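# Flip the towel over and lay it flat

## Task

Flip the towel so its current underside ends up on top, and finish with it lying flat in one layer at its full size, corners square, roughly at its present spot on the table.

## Robot and tools

Robot: two arms, left_arm and right_arm, each with a two-finger parallel gripper. In the scene frame the origin sits at table-top height midway between the nominal arm bases; +x points out over the table, +z up, and left_arm is on the +y side (image left/right may differ). Measured bases: left_arm at (-0.021, +0.239, 0) m, right_arm at (-0.011, -0.277, 0) m, both turned almost nothing about z. Each arm reports its hand pose in its own base frame. Fixed cameras and the table use the scene frame. A camera stand stands behind the arms.

Gripper geometry: the fingers point along the gripper's +z axis and close along its y axis. end_effector_position is the spot between the finger pads, roughly 1 cm short of the tips.

Action row layout (used by execute_actions and move): one flat list of 14 numbers, each in [-1, 1]. First 7 for left_arm: dx, dy, dz, rx, ry, rz, opening; then the same 7 for right_arm. Both arms are always included. dx..rz are offsets, not poses: they are measured from that arm's Hand target as it stood when the action or move began, along that arm's own base axes, with rotation about the Hand target's position. Scale: 1.0 equals 0.6 m of travel or 180 degrees. rx, ry, rz form a single rotation vector. Opening is absolute: +1 fully open (0.093 m gap), -1 closed. Since a 0 opening is itself a command (half open), resend an arm's current opening to leave it unchanged. Sending six zeros for an arm re-requests its existing Hand target.

execute_actions(actions, cameras): actions is a list of actions; each action is up to 15 rows, one per 1/30 s control step, and if fewer rows are given the last repeats to fill 15. All rows in an action count from the same starting Hand target, so repeating an offset in a new action moves further. cameras: a list of names, ["all"], [] for none; omitted means all only when actions is empty. An empty actions list just returns state and images.

move(target, speed, blend, opening_speed, grip_force, blocking, cameras): drives each gripper in a straight line toward its target. target is one 14-number row or a list of up to 15 rows; every row is an offset from the same starting Hand targets, not from the previous row. speed: top path speed in m/s, 0.002 to 2.9, default 0.25 (turning up to twice that in rad/s); one value or one per target. blend: corner rounding radius in metres per waypoint; 0 means stop at each. opening_speed: rate of the commanded opening in units per second on the -1..+1 scale, at least 0.2. grip_force: per-pad force cap in newtons, 10 to 50, one value or one per arm; it persists, and low values make closing slow. blocking=false returns after about 0.5 s while motion continues. A move is capped at 10 s and does not avoid obstacles or the other arm. Its result adds a "move:" line: done, off_target, moving, held or fault, plus limits such as paced (pose clipped) or held (steps withheld).

wait(seconds 0 to 10): lets time pass with commands held; a running move keeps going. stop(): brakes a running move. zoom_image(camera, region [x0,y0,x1,y1]) enlarges a pixel region, at most 504 by 504, of a camera's newest image. finished_scene(scene): ends the current scene with its number; make no further call in that reply.

Cameras: cam_head_left, cam_head_right (a stereo pair on one bar), cam_high, cam_left_wrist, cam_right_wrist, all 672x504. Calibration (intrinsics, distortion, world-to-camera transform) is supplied; fixed cameras use the scene frame, wrist cameras the arm's base frame, and may be off by a few millimetres or degrees.

Result lines: end_effector_position (m) and end_effector_quat_wxyz per arm in its base frame, possibly off by a few cm at long reach. Hand target is the last commanded pose after clipping; the gripper often stops short of it, and later offsets count from the Hand target, not from the measured position. Tool commands shows current commands. grip_measured is the gripper motor on the -1..+1 scale: pads meet near -0.94, and each millimetre of object width adds about 0.0208; readings can run up to 0.02 high. Joint positions end with the finger gap in metres. Joint torques include the arm's weight; Joint velocities may say within noise when still. Joint ranges (rad): waist -2.618..3.054, shoulder 0..3.142, elbow 0..3.142 (straight at 2.901), wrist pitch and yaw -1.571..1.571, wrist roll -2.094..2.094.

Controller behaviour: commanded orientation is clipped to within 40 degrees of the measured one each step; position takes priority. Friction and gravity can leave the gripper low, short or tilted, so check the pose after moves and correct tilt. Small moves may not happen or may go sideways. Fast moves lag and overshoot. Avoid paths passing near an arm's own base; go around it.

Things to avoid: letting the towel leave the table; dropping or releasing it while it swings; hitting the table or stand hard; driving targets deep into the table (an obstructed arm keeps pushing until sent back past its contact); any contact between the two arms or grippers, which the clearance check does not catch; closing one gripper on the other's fingers. Watch for a MOTOR HOT line (75 °C): stretched arms, loads and unreachable targets heat motors, at 90 °C the arm folds and idles, at 100 °C it collapses.

Each tool is called as a command line: name --argument value for each argument, lists and objects as JSON in quotes; but a table of rows of numbers goes row by row, as --pt "numbers of a row", without its own name.

## Session

execute_actions --actions '[]'

Nothing of this call was run. Scene 2 begins with your next reply.

execute_actions --actions '[]' --cameras '["cam_head_left","cam_head_right","cam_high"]'

Scene clock: 0.00 s.
left_arm: end_effector_position=(+0.3926, -0.0070, +0.1094) grip_measured=+1.000 end_effector_quat_wxyz=(+0.592, -0.030, +0.803, +0.058) | right_arm: end_effector_position=(+0.3915, -0.0293, +0.0890) grip_measured=+1.000 end_effector_quat_wxyz=(+0.566, +0.067, +0.820, -0.061)
Joint positions: left_arm=[-0.123 1.516 0.385 0.825 -0.246 -0.017 0.093] | right_arm=[0.001 1.561 0.388 0.807 0.177 0.041 0.093]
Joint velocities: within noise
Joint torques (N m): no reading
Heat: left arm: 39 °C; right arm: 33 °C.
Hand target: left_arm +0.3927, -0.0071, +0.1090; +0.590, -0.029, +0.805, +0.058 | right_arm +0.3937, -0.0293, +0.0938; +0.571, +0.067, +0.816, -0.061
Tool commands: left_gripper/opening=+1.0 right_gripper/opening=+1.0
Images, in order (width x height): cam_head_left 672x504, cam_head_right 672x504, cam_high 672x504.

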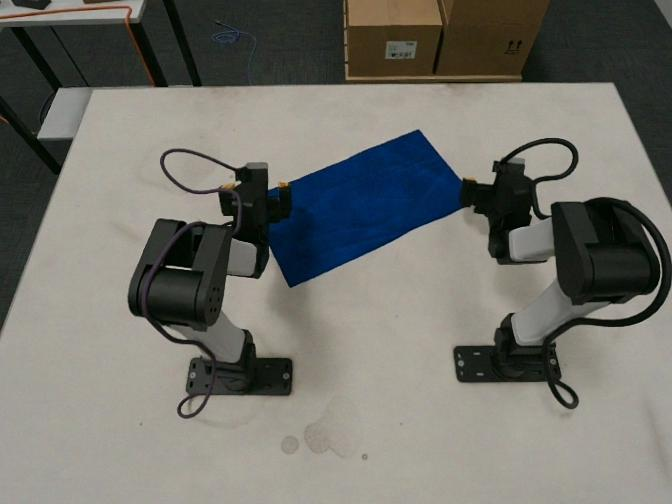

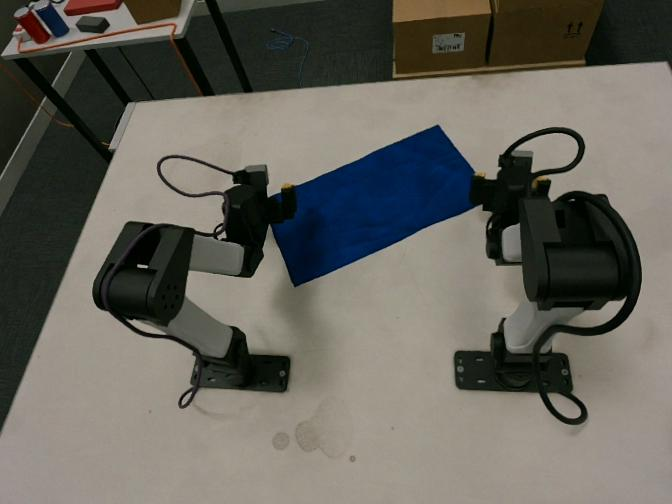

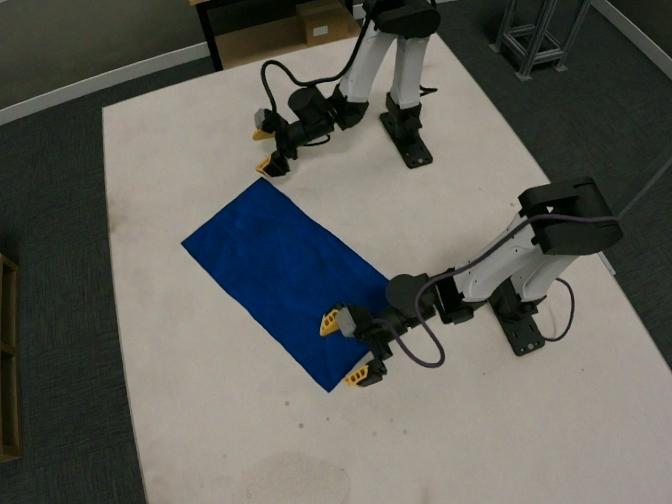

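move --target '[0.047,0.038,-0.03,0.1806,0.384,-0.3128,-0.4,0.364,0.262,0.015,-0.001,0.102,0.166,-0.3]' --speed 0.35 --cameras '["cam_head_left","cam_high","cam_left_wrist","cam_right_wrist"]'

Scene clock: 10.03 s.
left_arm: end_effector_position=(+0.4221, +0.0156, +0.0947) grip_measured=-0.398 end_effector_quat_wxyz=(+0.014, +0.506, +0.862, +0.002) | right_arm: end_effector_position=(+0.6096, +0.1206, +0.1058) grip_measured=-0.298 end_effector_quat_wxyz=(+0.435, -0.144, +0.886, +0.074)
Joint positions: left_arm=[0.042 2.148 1.917 -1.315 0.011 1.103 0.026] | right_arm=[0.159 2.256 1.761 -0.168 -0.134 -0.098 0.031]
Joint torques (N m): left_arm=[-0.36 -10.22 8.57 0.01 0.05 0.03] | right_arm=[1.07 -10.89 10.89 1.68 -0.17 -0.24]
Heat: left arm: 40 °C; right arm: 35 °C.
Hand target: left_arm +0.4209, +0.0157, +0.0909; +0.000, +0.512, +0.859, +0.000 | right_arm +0.6122, +0.1279, +0.1028; +0.432, -0.156, +0.885, +0.077
Off the commanded pose: left_arm 0.004 m, 2 deg | right_arm 0.008 m, 1 deg.
move: done
camera_calibration:
cam_left_wrist: T_world_to_cam=[[-0.863597, -0.504168, -0.00382569, 0.369273], [-0.467331, 0.797605, 0.38135, 0.187931], [-0.189213, 0.331121, -0.924423, 0.24699], [0, 0, 0, 1]] pos_world=[0.453463, -0.0455028, 0.158068]
cam_right_wrist: T_world_to_cam=[[0.316025, -0.948608, -0.0164416, -0.0755503], [-0.842542, -0.272638, -0.464533, 0.632241], [0.436177, 0.160657, -0.885403, -0.0985883], [0, 0, 0, 1]] pos_world=[0.599568, 0.116544, 0.205164]
Images, in order (width x height): cam_head_left 672x504, cam_high 672x504, cam_left_wrist 672x504, cam_right_wrist 672x504.

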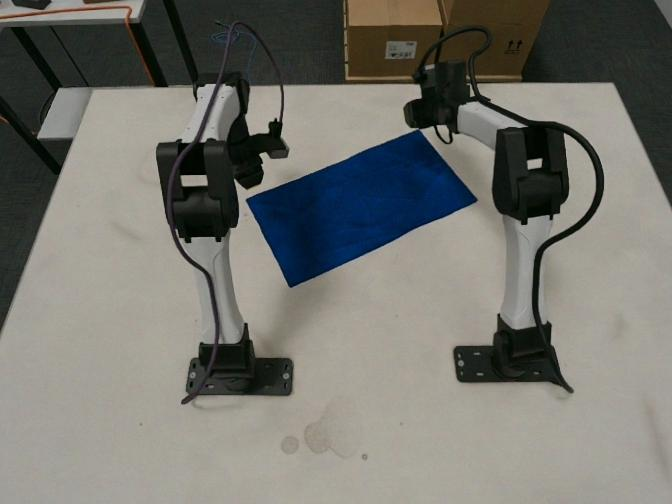

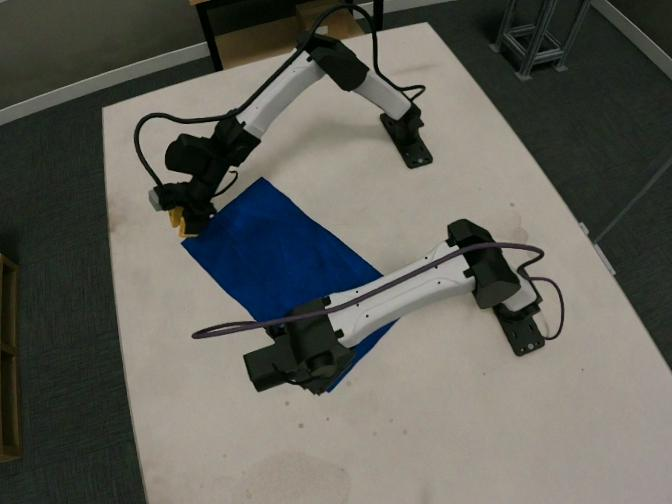

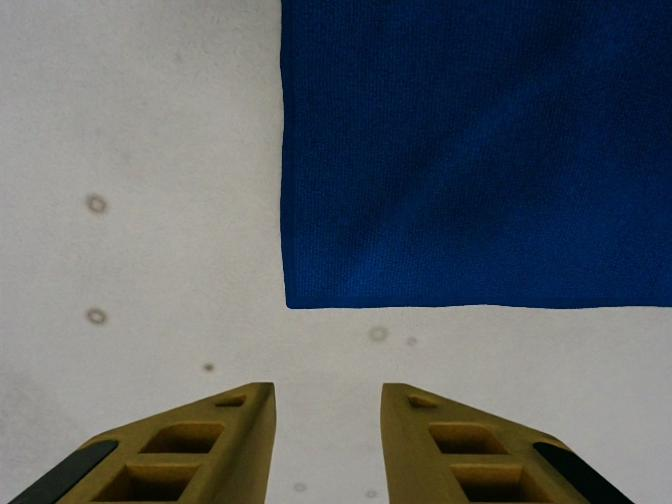

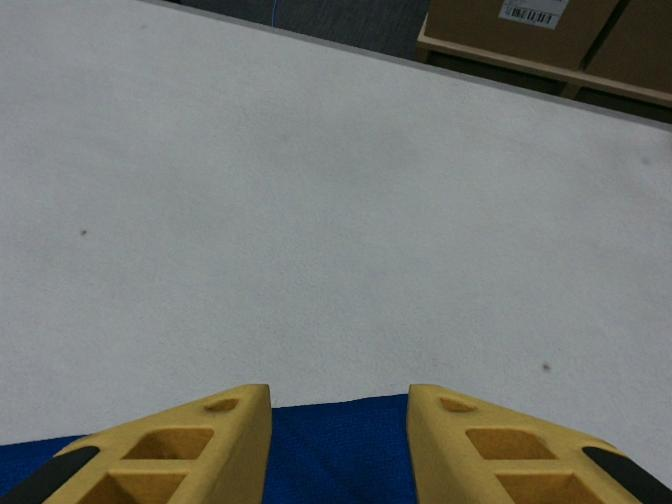

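move --pt "0.006 -0.001 -0.1 0 0 0 -0.4 0.0 -0.022 -0.12 0 0 0 -0.3" --pt "0.006 -0.001 -0.145 0 0 0 -0.4 0.0 -0.022 -0.168 0 0 0 -0.3" --speed '[0.2,0.08]' --blend '[0.005,0]' --cameras '["cam_left_wrist","cam_right_wrist"]'

move --target '[0,0,0,0,0,0,-1,0,0,0,0,0,0,-1]' --opening_speed 0.9 --cameras '["cam_left_wrist","cam_right_wrist"]'

Scene clock: 14.00 s.
left_arm: end_effector_position=(+0.4181, +0.0157, +0.0218) grip_measured=-0.398 end_effector_quat_wxyz=(-0.003, +0.506, +0.863, -0.008) | right_arm: end_effector_position=(+0.6185, +0.1207, +0.0303) grip_measured=-0.298 end_effector_quat_wxyz=(+0.455, -0.154, +0.873, +0.080)
Joint positions: left_arm=[0.042 2.209 1.723 -1.099 0.01 1.103 0.026] | right_arm=[0.15 2.395 1.646 0.13 -0.162 -0.116 0.031]
Joint torques (N m): left_arm=[-0.51 -9.8 4.21 0.74 0.05 0] | right_arm=[-0.61 -10.28 6.08 1.8 -0.13 -0.23]
Heat: left arm: 41 °C; right arm: 36 °C.
Hand target: left_arm +0.4244, +0.0151, +0.0040; +0.000, +0.512, +0.859, +0.000 | right_arm +0.6121, +0.1147, +0.0019; +0.431, -0.156, +0.885, +0.077
Off the commanded pose: left_arm 0.019 m, 1 deg | right_arm 0.030 m, 3 deg.
move: off_target (left_arm, right_arm)
camera_calibration:
cam_left_wrist: T_world_to_cam=[[-0.863069, -0.50417, 0.0304038, 0.364699], [-0.451989, 0.797804, 0.399018, 0.207026], [-0.225429, 0.330638, -0.916439, 0.19389], [0, 0, 0, 1]] pos_world=[0.452042, -0.0454031, 0.083993]
cam_right_wrist: T_world_to_cam=[[0.338481, -0.94091, -0.0108827, -0.0945753], [-0.81405, -0.287004, -0.504928, 0.59001], [0.471968, 0.179767, -0.863093, -0.194438], [0, 0, 0, 1]] pos_world=[0.604078, 0.115302, 0.129065]
Images, in order (width x height): cam_left_wrist 672x504, cam_right_wrist 672x504.

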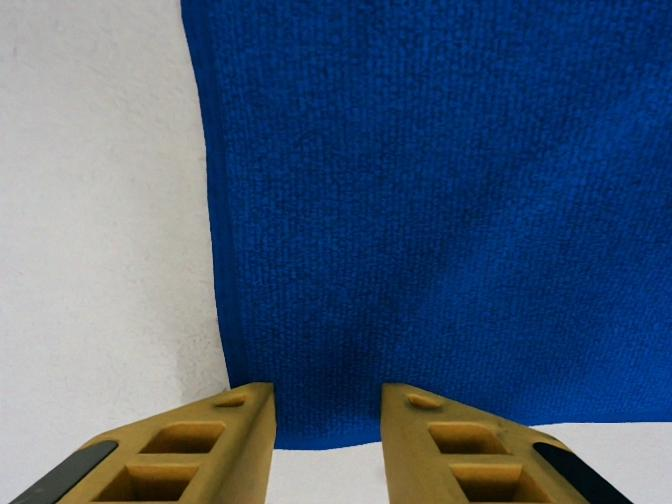

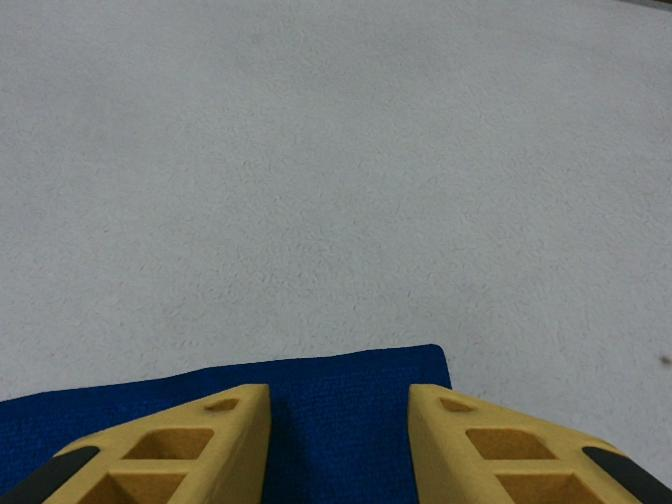

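Scene clock: 15.00 s.
left_arm: end_effector_position=(+0.4249, +0.0167, +0.0218) grip_measured=-0.976 end_effector_quat_wxyz=(+0.007, +0.506, +0.862, +0.001) | right_arm: end_effector_position=(+0.6192, +0.1210, +0.0305) grip_measured=-0.973 end_effector_quat_wxyz=(+0.457, -0.154, +0.872, +0.080)
Joint positions: left_arm=[0.042 2.209 1.723 -1.071 0.006 1.103 0] | right_arm=[0.15 2.397 1.646 0.137 -0.164 -0.116 0]
Joint torques (N m): left_arm=[-0.51 -9.84 4.23 0.54 0.09 0] | right_arm=[-0.53 -10.37 6.13 1.77 -0.08 -0.26]
Heat: left arm: 41 °C; right arm: 36 °C.
Hand target: left_arm +0.4244, +0.0151, +0.0040; +0.000, +0.512, +0.859, +0.000 | right_arm +0.6121, +0.1147, +0.0018; +0.431, -0.156, +0.885, +0.077
Off the commanded pose: left_arm 0.018 m, 1 deg | right_arm 0.030 m, 3 deg.
move: off_target (left_arm, right_arm)
camera_calibration:
cam_left_wrist: T_world_to_cam=[[-0.86351, -0.504322, 0.00323012, 0.371857], [-0.463128, 0.79548, 0.390799, 0.21422], [-0.199658, 0.335963, -0.92047, 0.184032], [0, 0, 0, 1]] pos_world=[0.457057, -0.0447001, 0.0844782]
cam_right_wrist: T_world_to_cam=[[0.339784, -0.940442, -0.010724, -0.0953211], [-0.811208, -0.287283, -0.509323, 0.589129], [0.475909, 0.181759, -0.860508, -0.197434], [0, 0, 0, 1]] pos_world=[0.604256, 0.115488, 0.129142]
Images, in order (width x height): cam_left_wrist 672x504, cam_right_wrist 672x504.

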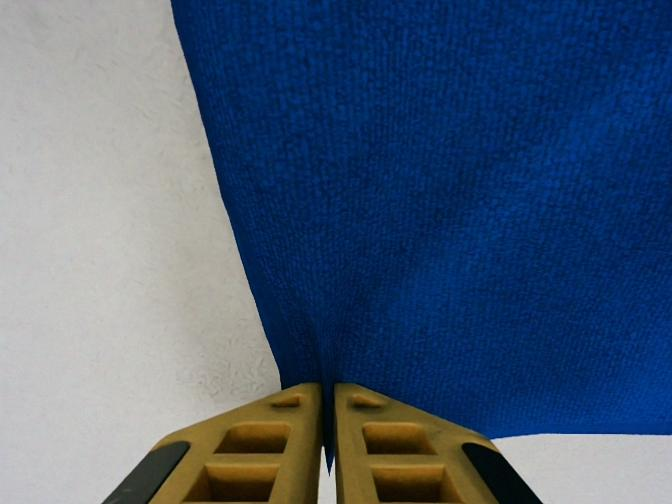

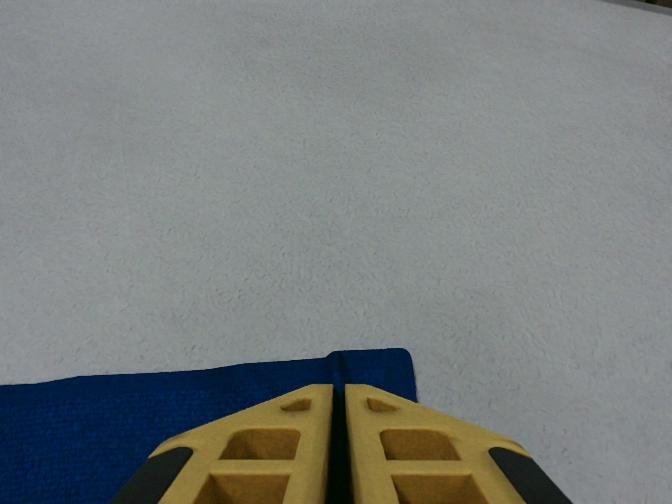

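move --pt "0 0.003 0.02 0 0 0 -1 0.012 0.01 0.035 0 0 0 -1" --pt "0 0.003 0.02 0 0 -0.093 -1 -0.172 -0.058 0.035 0 0 -0.093 -1" --speed 0.12 --blend '[0.005,0]' --cameras '["cam_head_left","cam_high"]'

Scene clock: 18.73 s.
left_arm: end_effector_position=(+0.4246, +0.0167, +0.0226) grip_measured=-0.976 end_effector_quat_wxyz=(+0.006, +0.626, +0.780, +0.002) | right_arm: end_effector_position=(+0.5190, +0.0831, +0.0265) grip_measured=-0.974 end_effector_quat_wxyz=(+0.453, -0.034, +0.890, +0.022)
Joint positions: left_arm=[0.042 2.209 1.726 -1.076 0.006 1.395 0] | right_arm=[0.184 2.079 1.072 0.376 0.079 0.068 0]
Joint torques (N m): left_arm=[-0.16 -10.8 6.74 0.2 0.1 0.05] | right_arm=[0.66 -12.08 4.74 1.5 0.24 0.05]
Heat: left arm: 41 °C; right arm: 37 °C.
Hand target: left_arm +0.4245, +0.0169, +0.0160; +0.000, +0.632, +0.775, +0.000 | right_arm +0.5089, +0.0798, +0.0230; +0.438, -0.025, +0.898, +0.013
Off the commanded pose: left_arm 0.007 m, 1 deg | right_arm 0.011 m, 2 deg.
move: off_target (right_arm)
Images, in order (width x height): cam_head_left 672x504, cam_high 672x504.

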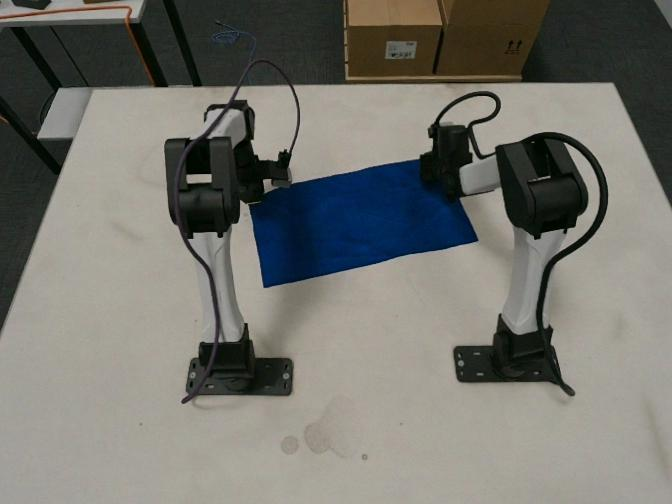

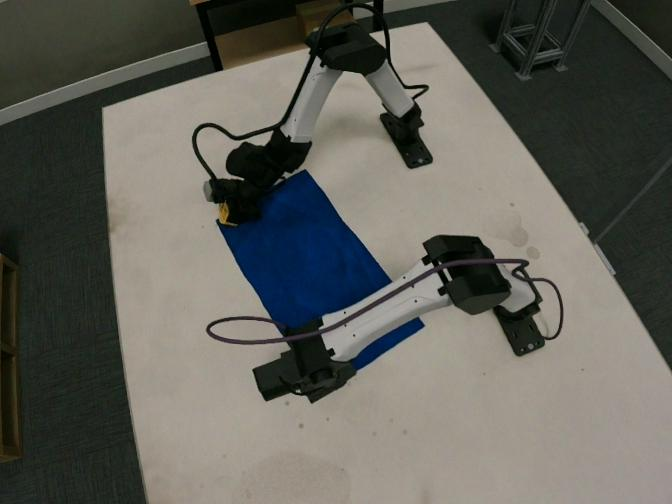

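move --target '[0,0,0,0,0,0,-1,0,0,0,0,0,0,-0.3]'

move --pt "0 0 0 0 0 0 -1 0 0 0.1 0 0 0 -0.4" --pt "0 0 0 0 0 0 -1 0.027 0.008 0.1 -0.262 0.195 0.513 -0.4" --speed 0.4 --blend '[0.02,0]' --cameras '["cam_right_wrist"]'

Scene clock: 21.17 s.
left_arm: end_effector_position=(+0.4246, +0.0167, +0.0226) grip_measured=-0.976 end_effector_quat_wxyz=(+0.006, +0.627, +0.779, +0.002) | right_arm: end_effector_position=(+0.5193, +0.0807, +0.0266) grip_measured=-0.302 end_effector_quat_wxyz=(+0.454, -0.029, +0.890, +0.016)
Joint positions: left_arm=[0.042 2.209 1.726 -1.076 0.006 1.396 0] | right_arm=[0.184 2.079 1.072 0.376 0.094 0.07 0.031]
Joint torques (N m): left_arm=[-0.16 -10.78 6.74 0.2 0.1 0.04] | right_arm=[0.59 -12.21 4.66 1.48 0.13 0.02]
Heat: left arm: 41 °C; right arm: 38 °C.
Hand target: left_arm +0.4245, +0.0169, +0.0160; +0.000, +0.632, +0.775, +0.000 | right_arm +0.5089, +0.0798, +0.0230; +0.438, -0.025, +0.898, +0.013
Off the commanded pose: left_arm 0.007 m, 1 deg | right_arm 0.011 m, 2 deg.
move: off_target (right_arm)

Scene clock: 24.63 s.
left_arm: end_effector_position=(+0.4246, +0.0167, +0.0226) grip_measured=-0.976 end_effector_quat_wxyz=(+0.006, +0.627, +0.779, +0.002) | right_arm: end_effector_position=(+0.5253, +0.0830, +0.0881) grip_measured=-0.398 end_effector_quat_wxyz=(-0.069, +0.774, -0.627, +0.054)
Joint positions: left_arm=[0.042 2.209 1.726 -1.076 0.006 1.396 0] | right_arm=[0.153 2.677 2.823 -1.542 -0.013 -1.627 0.026]
Joint torques (N m): left_arm=[-0.14 -10.77 6.74 0.2 0.1 0.04] | right_arm=[0.95 -11.55 8.77 0.51 0.06 -0.21]
Heat: left arm: 41 °C; right arm: 39 °C.
Hand target: left_arm +0.4245, +0.0169, +0.0160; +0.000, +0.632, +0.775, +0.000 | right_arm +0.5251, +0.0848, +0.0829; +0.000, +0.784, -0.620, +0.000
Off the commanded pose: left_arm 0.007 m, 1 deg | right_arm 0.005 m, 10 deg.
joint sent to its limit (right arm) — joint 4 (wrist pitch), lower limit. The joint targets are off in orientation, not in position.
move: off_target (right_arm)
camera_calibration:
cam_right_wrist: T_world_to_cam=[[0.966162, 0.194037, 0.16994, -0.537695], [0.110375, -0.9065, 0.407523, 0.0179543], [0.233126, -0.374976, -0.897243, 0.0807333], [0, 0, 0, 1]] pos_world=[0.498698, 0.150882, 0.156497]
Images, in order (width x height): cam_right_wrist 672x504.

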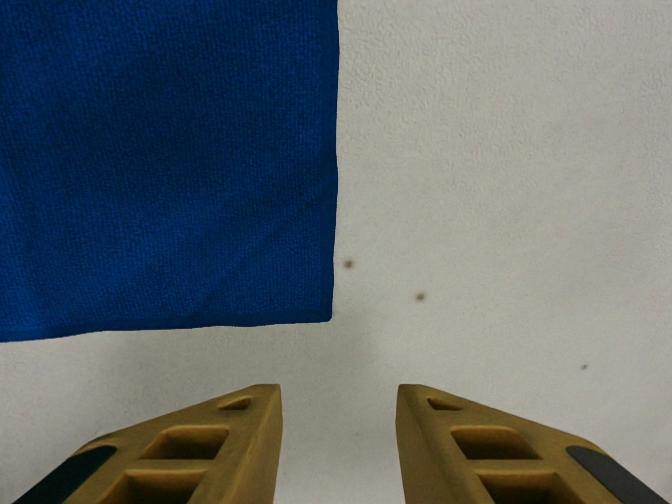

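move --pt "0 0 0 0 0 0 -1 -0.012 -0.009 -0.08 0 0 0 -0.4" --pt "0 0 0 0 0 0 -1 -0.012 -0.009 -0.133 0 0 0 -0.4" --speed '[0.2,0.08]' --blend '[0.005,0]' --cameras '["cam_right_wrist"]'

Scene clock: 26.43 s.
left_arm: end_effector_position=(+0.4246, +0.0167, +0.0226) grip_measured=-0.976 end_effector_quat_wxyz=(+0.006, +0.627, +0.779, +0.002) | right_arm: end_effector_position=(+0.5199, +0.0818, +0.0197) grip_measured=-0.398 end_effector_quat_wxyz=(-0.022, +0.780, -0.625, +0.013)
Joint positions: left_arm=[0.042 2.209 1.726 -1.076 0.006 1.396 0] | right_arm=[0.153 2.826 2.853 -1.548 -0.011 -1.638 0.026]
Joint torques (N m): left_arm=[-0.16 -10.8 6.72 0.2 0.1 0.04] | right_arm=[0.14 -10.73 7.84 0.33 0.03 -0.23]
Heat: left arm: 42 °C; right arm: 39 °C.
Hand target: left_arm +0.4245, +0.0169, +0.0160; +0.000, +0.632, +0.775, +0.000 | right_arm +0.5178, +0.0794, +0.0030; +0.000, +0.784, -0.620, +0.000
Off the commanded pose: left_arm 0.007 m, 1 deg | right_arm 0.017 m, 3 deg.
move: off_target (right_arm)
camera_calibration:
cam_right_wrist: T_world_to_cam=[[0.977433, 0.206224, 0.045793, -0.525039], [0.169833, -0.896039, 0.410208, 0.0135434], [0.125627, -0.393174, -0.910842, 0.0778661], [0, 0, 0, 1]] pos_world=[0.501108, 0.151026, 0.0894112]
Images, in order (width x height): cam_right_wrist 672x504.

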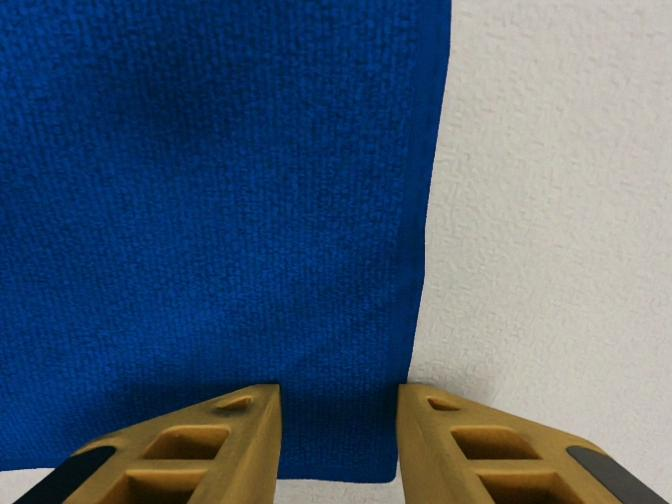

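move --target '[0,0,0,0,0,0,-1,0,0,-0.008,0,0,0,-1]' --opening_speed 0.9 --cameras '["cam_left_wrist","cam_right_wrist"]'

Scene clock: 27.73 s.
left_arm: end_effector_position=(+0.4246, +0.0167, +0.0226) grip_measured=-0.976 end_effector_quat_wxyz=(+0.006, +0.627, +0.779, +0.002) | right_arm: end_effector_position=(+0.5213, +0.0820, +0.0198) grip_measured=-0.975 end_effector_quat_wxyz=(-0.024, +0.780, -0.625, +0.015)
Joint positions: left_arm=[0.042 2.209 1.726 -1.076 0.006 1.396 0] | right_arm=[0.153 2.826 2.853 -1.542 -0.011 -1.638 0]
Joint torques (N m): left_arm=[-0.16 -10.78 6.74 0.2 0.1 0.04] | right_arm=[0.23 -10.3 6.99 0.36 0.02 -0.26]
Heat: left arm: 42 °C; right arm: 39 °C.
Hand target: left_arm +0.4245, +0.0169, +0.0160; +0.000, +0.632, +0.775, +0.000 | right_arm +0.5178, +0.0793, -0.0018; +0.000, +0.784, -0.620, +0.000
Off the commanded pose: left_arm 0.007 m, 1 deg | right_arm 0.022 m, 3 deg.
move: off_target (right_arm)
camera_calibration:
cam_left_wrist: T_world_to_cam=[[-0.972361, -0.233473, 0.00217853, 0.413222], [-0.213741, 0.893859, 0.394121, 0.106149], [-0.0939639, 0.382762, -0.919056, 0.139074], [0, 0, 0, 1]] pos_world=[0.437557, -0.051638, 0.085081]
cam_right_wrist: T_world_to_cam=[[0.977084, 0.206538, 0.0514653, -0.526378], [0.167803, -0.896182, 0.41073, 0.0144607], [0.130954, -0.392682, -0.910303, 0.0749873], [0, 0, 0, 1]] pos_world=[0.502069, 0.151123, 0.089412]
Images, in order (width x height): cam_left_wrist 672x504, cam_right_wrist 672x504.

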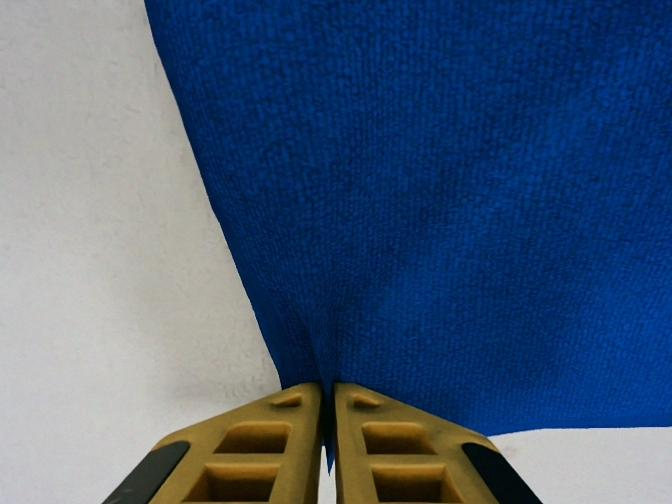

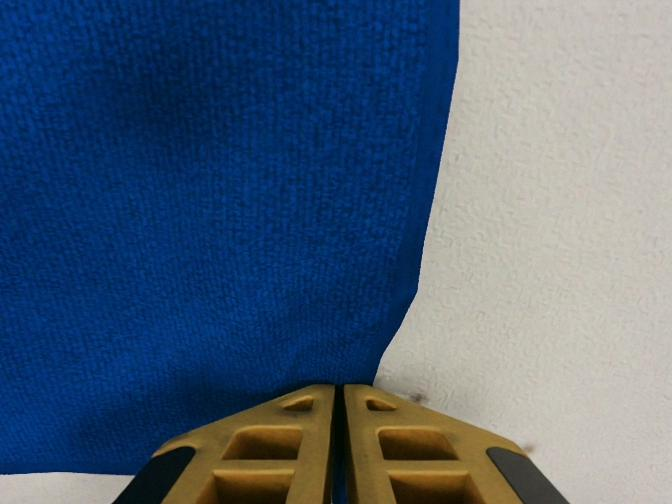

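move --pt "0 0 0.1 0.013 -0.054 0 -1 0 0 0.1 0.013 -0.054 0 -1" --pt "0 0 0.54 0.051 -0.216 0 -1 0 0 0.556 0.051 -0.216 0 -1" --speed '[0.12,0.22]' --blend '[0.02,0]' --cameras '["cam_head_left","cam_high"]'

Scene clock: 33.33 s.
left_arm: end_effector_position=(+0.4276, +0.0166, +0.3386) grip_measured=-0.976 end_effector_quat_wxyz=(+0.217, +0.591, +0.729, +0.269) | right_arm: end_effector_position=(+0.5211, +0.0842, +0.3213) grip_measured=-0.976 end_effector_quat_wxyz=(-0.286, +0.731, -0.576, +0.229)
Joint positions: left_arm=[-0.02 1.769 2.174 -1.283 -0.149 1.396 0] | right_arm=[0.142 2.276 2.856 -1.403 -0.059 -1.642 0]
Joint torques (N m): left_arm=[-0.44 -8.38 8.34 1.26 -0.09 -0.08] | right_arm=[-0.62 -12.36 6.95 1.53 -0.15 -0.07]
Heat: left arm: 44 °C; right arm: 41 °C.
Hand target: left_arm +0.4245, +0.0169, +0.3399; +0.208, +0.593, +0.729, +0.271 | right_arm +0.5178, +0.0791, +0.3319; -0.267, +0.737, -0.583, +0.212
Off the commanded pose: left_arm 0.003 m, 1 deg | right_arm 0.012 m, 3 deg.
elbow stopped short (right arm): the move would have taken joint 3 (elbow) straighter than the controller allows.
move: off_target (right_arm)
Images, in order (width x height): cam_head_left 672x504, cam_high 672x504.

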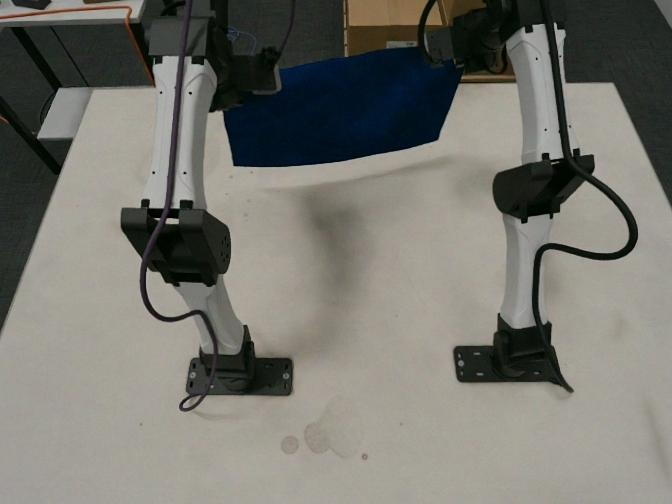

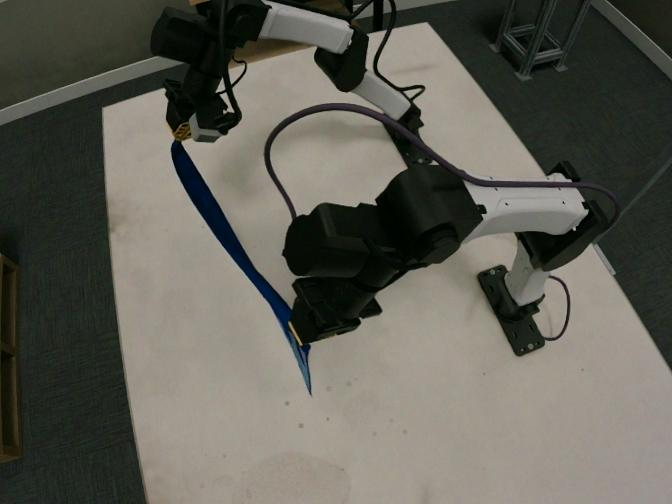

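move --pt "0 0 -0.083 0 0 0 -1 0 0 -0.083 0 0 0 -1" --pt "-0.016 -0.004 -0.233 0.0064 -0.027 0 -1 -0.016 -0.004 -0.233 0.0064 -0.027 0 -1" --pt "-0.081 -0.017 -0.317 0.015 -0.065 0 -1 -0.081 -0.021 -0.317 0.015 -0.065 0 -1" --pt "-0.146 -0.029 -0.4 0.015 -0.065 0 -1 -0.146 -0.039 -0.4 0.015 -0.065 0 -1" --pt "-0.22 -0.044 -0.475 0.0064 -0.027 0 -1 -0.218 -0.06 -0.475 0.015 -0.065 0 -1" --pt "-0.27 -0.053 -0.515 0 0 0 -1 -0.266 -0.072 -0.517 0.015 -0.065 0 -1" --pt "-0.332 -0.066 -0.515 -0.0025 0.011 0 -1 -0.33 -0.088 -0.517 0.015 -0.065 0 -1" --speed 0.16 --blend '[0.02,0.02,0.02,0.02,0.02,0.01,0]' --cameras '["all"]'

Scene clock: 38.97 s.
left_arm: end_effector_position=(+0.2340, -0.0286, +0.0359) grip_measured=-0.976 end_effector_quat_wxyz=(+0.218, +0.597, +0.728, +0.256) | right_arm: end_effector_position=(+0.3278, +0.0311, +0.0282) grip_measured=-0.976 end_effector_quat_wxyz=(-0.357, +0.701, -0.551, +0.279)
Joint positions: left_arm=[-0.353 0.933 0.29 -0.313 -0.327 1.124 0] | right_arm=[-0.007 1.448 0.269 0.534 -0.199 -1.715 0]
Joint torques (N m): left_arm=[-0.31 -2.36 6.76 1 -0.27 -0.23] | right_arm=[-0.88 -5.61 4.55 1.43 -0.07 -0.18]
Heat: left arm: 43 °C; right arm: 42 °C.
Hand target: left_arm +0.2254, -0.0227, +0.0310; +0.198, +0.597, +0.733, +0.258 | right_arm +0.3198, +0.0264, +0.0216; -0.343, +0.705, -0.558, +0.272
Off the commanded pose: left_arm 0.012 m, 2 deg | right_arm 0.011 m, 2 deg.
move: off_target (left_arm, right_arm)
camera_calibration:
cam_left_wrist: T_world_to_cam=[[-0.762255, -0.176573, -0.622727, 0.192187], [-0.435447, 0.851708, 0.291513, 0.155039], [0.478908, 0.493372, -0.726107, 0.0128604], [0, 0, 0, 1]] pos_world=[0.207848, -0.104458, 0.0838217]
cam_right_wrist: T_world_to_cam=[[0.579526, 0.126475, 0.80508, -0.215687], [-0.118225, -0.964387, 0.236604, 0.0986818], [0.806333, -0.232299, -0.543935, -0.148719], [0, 0, 0, 1]] pos_world=[0.25658, 0.0878992, 0.0694029]

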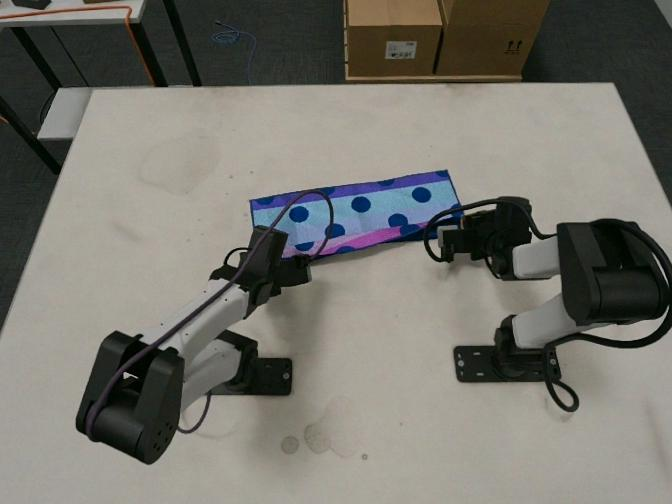

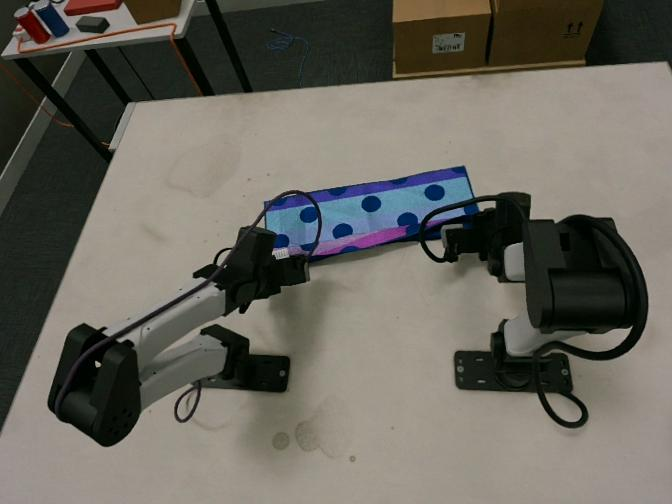

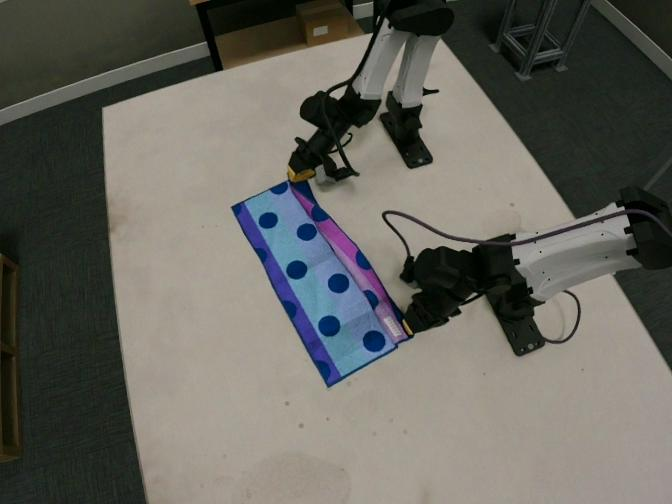

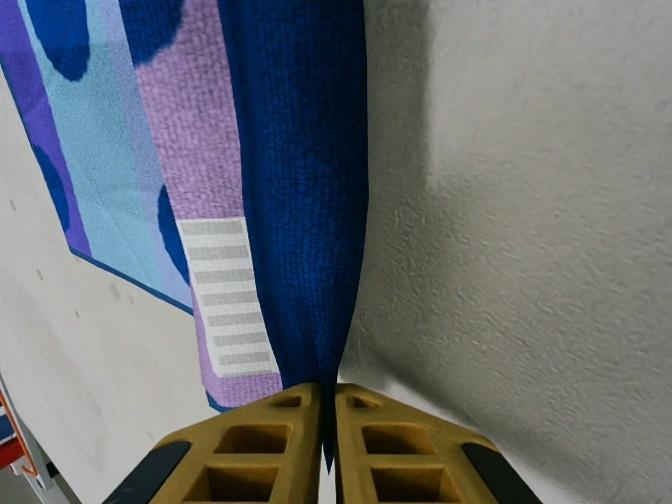

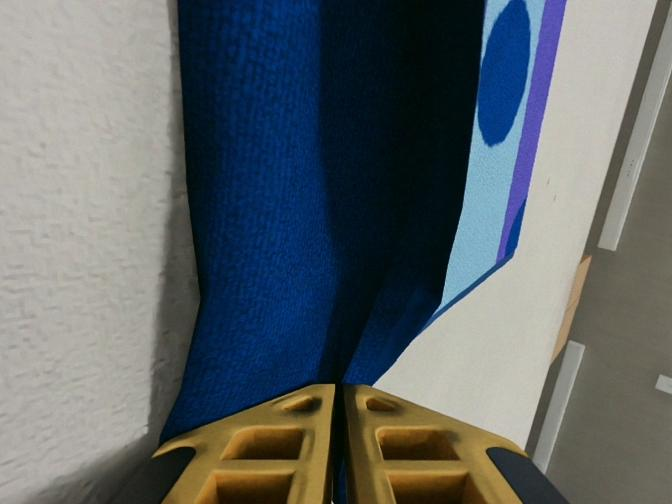

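move --target '[-0.072,-0.005,-0.01,-0.0165,0.07,0,-1,-0.1,-0.033,-0.012,-0.01,0.043,0,-1]' --speed 0.12 --cameras '["cam_head_left","cam_high","cam_left_wrist","cam_right_wrist"]'

Scene clock: 41.77 s.
left_arm: end_effector_position=(+0.1895, -0.0292, +0.0240) grip_measured=-0.976 end_effector_quat_wxyz=(+0.149, +0.616, +0.753, +0.174) | right_arm: end_effector_position=(+0.2711, +0.0130, +0.0253) grip_measured=-0.976 end_effector_quat_wxyz=(-0.318, +0.723, -0.562, +0.245)
Joint positions: left_arm=[-0.353 0.886 0.342 -0.621 -0.228 1.066 0] | right_arm=[-0.119 1.116 0.194 0.141 -0.272 -1.826 0]
Joint torques (N m): left_arm=[-0.28 -1.68 8.58 0.49 -0.09 -0.23] | right_arm=[-1.16 -2.82 5.79 1.12 0 -0.24]
Heat: left arm: 43 °C; right arm: 41 °C.
Hand target: left_arm +0.1821, -0.0257, +0.0249; +0.132, +0.617, +0.757, +0.172 | right_arm +0.2598, +0.0066, +0.0144; -0.293, +0.727, -0.575, +0.233
Off the commanded pose: left_arm 0.008 m, 2 deg | right_arm 0.017 m, 4 deg.
move: off_target (right_arm)
camera_calibration:
cam_left_wrist: T_world_to_cam=[[-0.878319, -0.199091, -0.434648, 0.167561], [-0.366548, 0.864112, 0.344896, 0.125678], [0.306919, 0.462248, -0.831942, 0.0600156], [0, 0, 0, 1]] pos_world=[0.174819, -0.102982, 0.0794137]
cam_right_wrist: T_world_to_cam=[[0.663411, 0.155971, 0.731819, -0.199497], [-0.0769072, -0.958641, 0.274032, 0.0629575], [0.744292, -0.238078, -0.623978, -0.089906], [0, 0, 0, 1]] pos_world=[0.204107, 0.0700649, 0.0726442]
Images, in order (width x height): cam_head_left 672x504, cam_high 672x504, cam_left_wrist 672x504, cam_right_wrist 672x504.

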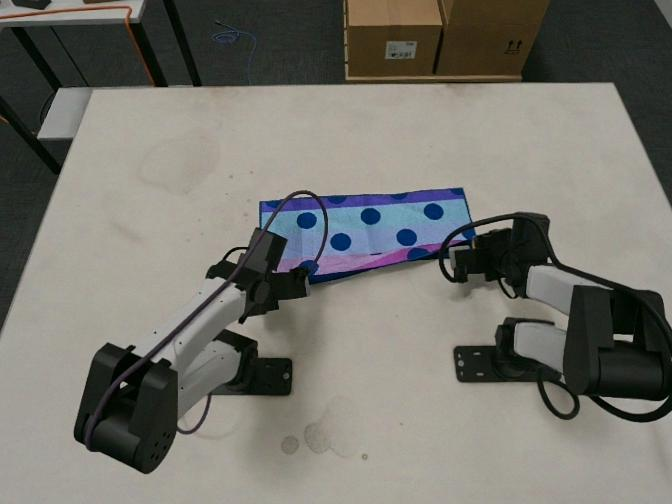

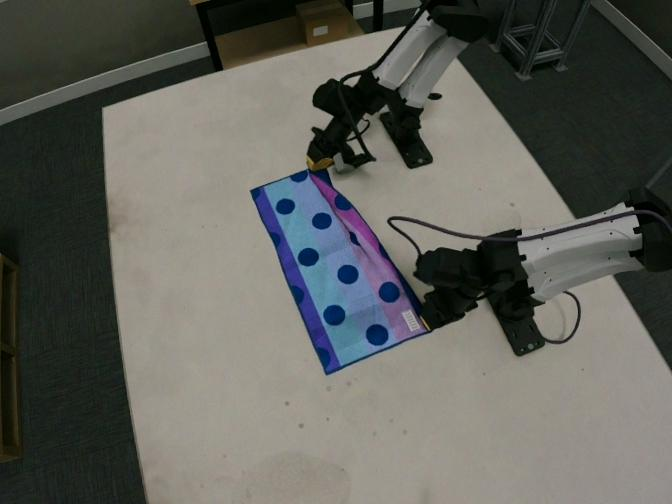

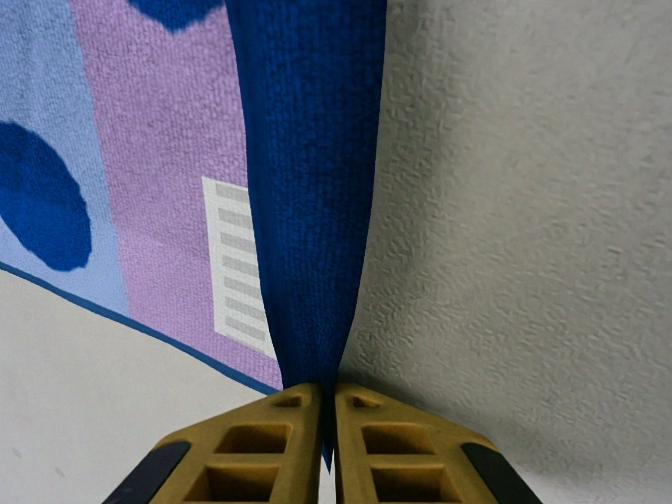

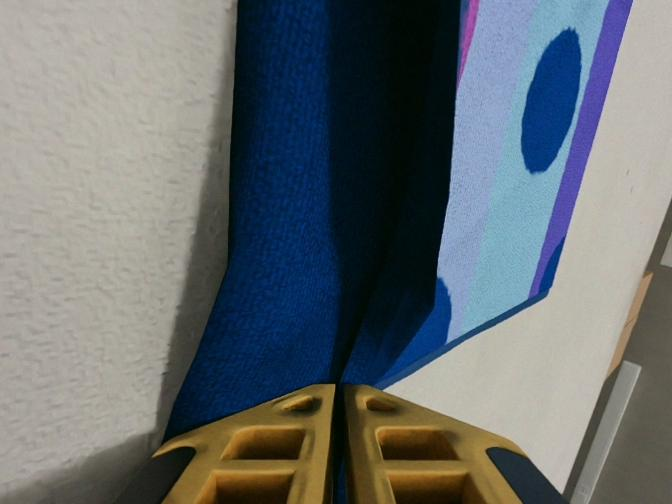

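move --pt "0 0 0.06 -0.02 0.085 0 -1 0 0 0.06 0 0 0 -1" --pt "-0.048 -0.009 0.05 -0.02 0.085 0 -1 -0.085 -0.022 0.05 -0.02 0.085 0 -1" --speed 0.12 --blend '[0.01,0]' --cameras '["cam_head_left","cam_high","cam_left_wrist","cam_right_wrist"]'

Scene clock: 46.57 s.
left_arm: end_effector_position=(+0.1645, -0.0363, +0.0586) grip_measured=-0.976 end_effector_quat_wxyz=(+0.071, +0.631, +0.770, +0.066) | right_arm: end_effector_position=(+0.2028, +0.0031, +0.0346) grip_measured=-0.976 end_effector_quat_wxyz=(-0.200, +0.763, -0.602, +0.128)
Joint positions: left_arm=[-0.283 0.988 0.6 -1 -0.066 1.095 0] | right_arm=[-0.171 0.914 0.387 -0.618 -0.225 -1.928 0]
Joint torques (N m): left_arm=[-0.32 -2.54 5.93 0.2 -0.05 -0.21] | right_arm=[-0.84 -2.54 9.95 0.96 0.14 -0.19]
Heat: left arm: 43 °C; right arm: 40 °C.
Hand target: left_arm +0.1533, -0.0311, +0.0550; +0.049, +0.629, +0.773, +0.064 | right_arm +0.2088, -0.0066, +0.0445; -0.191, +0.760, -0.602, +0.152
Off the commanded pose: left_arm 0.013 m, 3 deg | right_arm 0.015 m, 3 deg.
move: off_target (left_arm, right_arm)
camera_calibration:
cam_left_wrist: T_world_to_cam=[[-0.960448, -0.214206, -0.177922, 0.157251], [-0.266845, 0.890622, 0.368221, 0.0939178], [0.0795863, 0.401135, -0.912555, 0.139751], [0, 0, 0, 1]] pos_world=[0.164971, -0.10602, 0.120926]
cam_right_wrist: T_world_to_cam=[[0.871099, 0.185652, 0.454664, -0.192], [0.0315711, -0.945049, 0.325401, 0.0218265], [0.490091, -0.269102, -0.829093, 0.0231848], [0, 0, 0, 1]] pos_world=[0.155199, 0.0625113, 0.0994153]
Images, in order (width x height): cam_head_left 672x504, cam_high 672x504, cam_left_wrist 672x504, cam_right_wrist 672x504.

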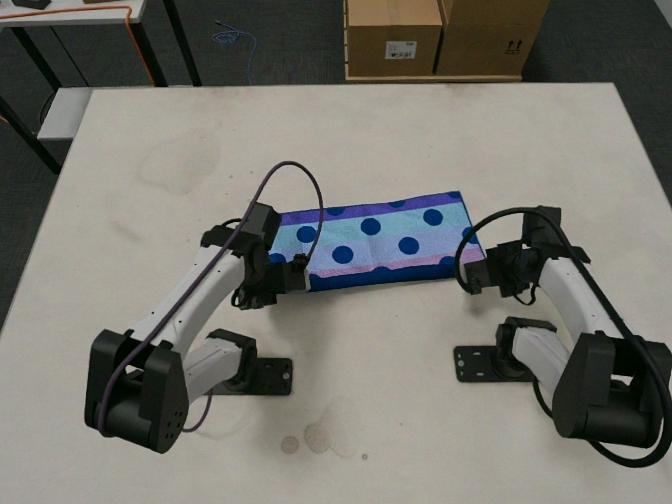

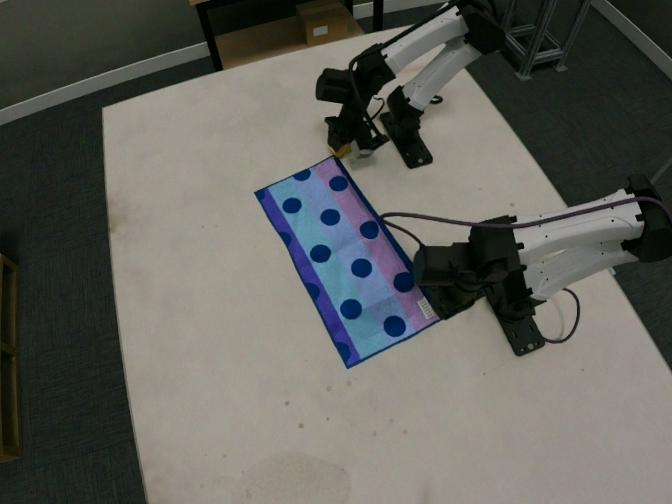

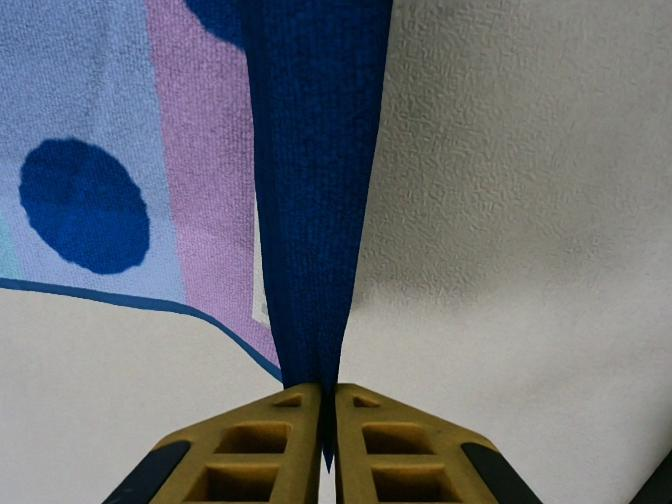

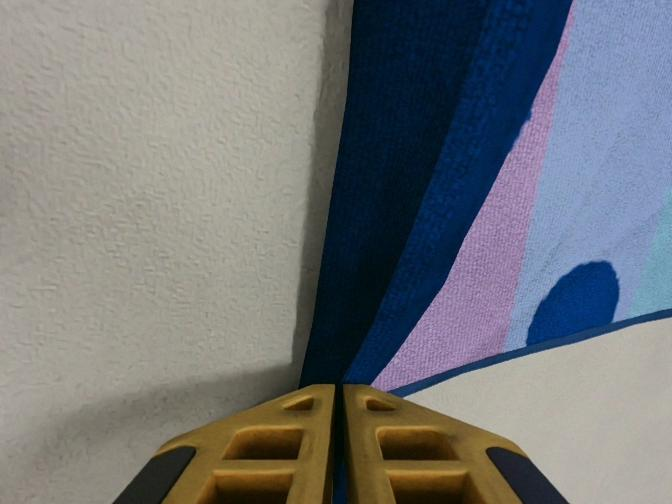

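move --pt "-0.008 -0.002 -0.03 0 0 0 -1 -0.01 -0.002 -0.015 0 0 0 -1" --pt "-0.008 -0.002 -0.03 0 0 0 -0.3 -0.01 -0.002 -0.015 0 0 0 -0.3" --speed 0.1 --opening_speed 2 --cameras '["cam_high","cam_left_wrist","cam_right_wrist"]'

Scene clock: 48.70 s.
left_arm: end_effector_position=(+0.1512, -0.0346, +0.0395) grip_measured=-0.302 end_effector_quat_wxyz=(+0.054, +0.632, +0.771, +0.061) | right_arm: end_effector_position=(+0.2025, -0.0039, +0.0360) grip_measured=-0.302 end_effector_quat_wxyz=(-0.195, +0.760, -0.603, +0.142)
Joint positions: left_arm=[-0.303 0.981 0.525 -0.97 -0.072 1.075 0.031] | right_arm=[-0.195 0.891 0.381 -0.618 -0.212 -1.947 0.031]
Joint torques (N m): left_arm=[-0.31 -2.25 5.76 0.47 -0.01 -0.19] | right_arm=[-0.57 -2.02 6.74 1.21 -0.09 -0.23]
Heat: left arm: 43 °C; right arm: 39 °C.
Hand target: left_arm +0.1485, -0.0323, +0.0369; +0.049, +0.630, +0.773, +0.064 | right_arm +0.2028, -0.0078, +0.0355; -0.191, +0.760, -0.602, +0.152
Off the commanded pose: left_arm 0.004 m, 1 deg | right_arm 0.004 m, 1 deg.
move: done
camera_calibration:
cam_left_wrist: T_world_to_cam=[[-0.965724, -0.213034, -0.148303, 0.141066], [-0.254995, 0.885425, 0.388588, 0.0929986], [0.0485291, 0.413085, -0.909398, 0.127629], [0, 0, 0, 1]] pos_world=[0.153751, -0.105013, 0.100848]
cam_right_wrist: T_world_to_cam=[[0.866146, 0.184882, 0.464339, -0.190456], [0.013884, -0.937607, 0.347421, 0.0175763], [0.499599, -0.29447, -0.814671, 0.0200363], [0, 0, 0, 1]] pos_world=[0.154709, 0.0575917, 0.0986528]
Images, in order (width x height): cam_high 672x504, cam_left_wrist 672x504, cam_right_wrist 672x504.

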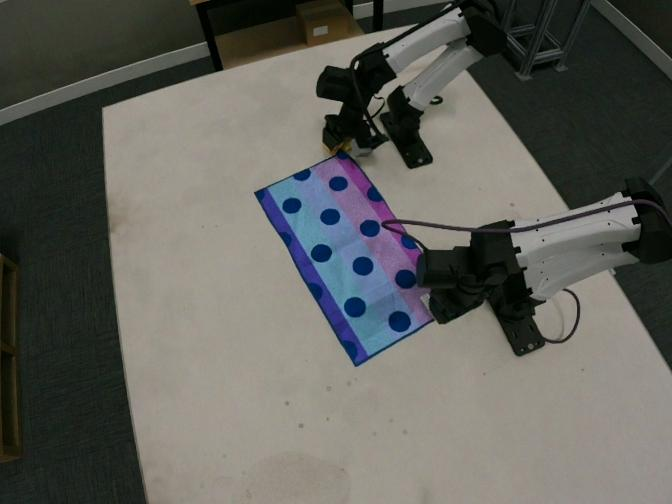

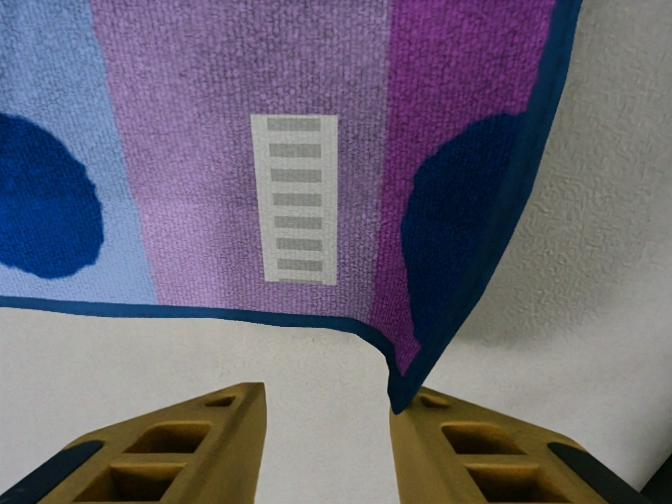

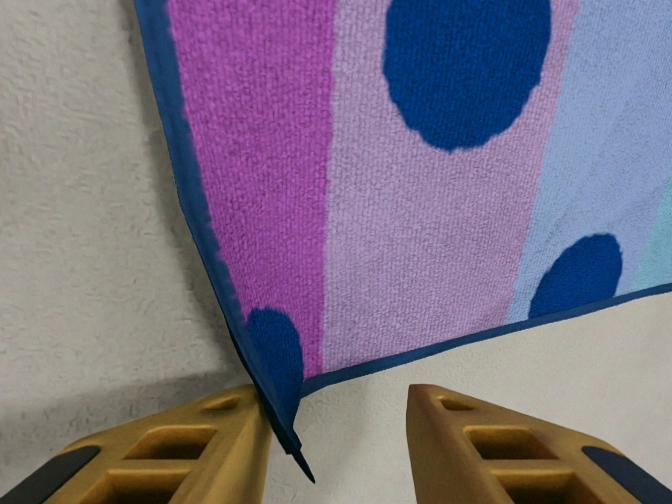

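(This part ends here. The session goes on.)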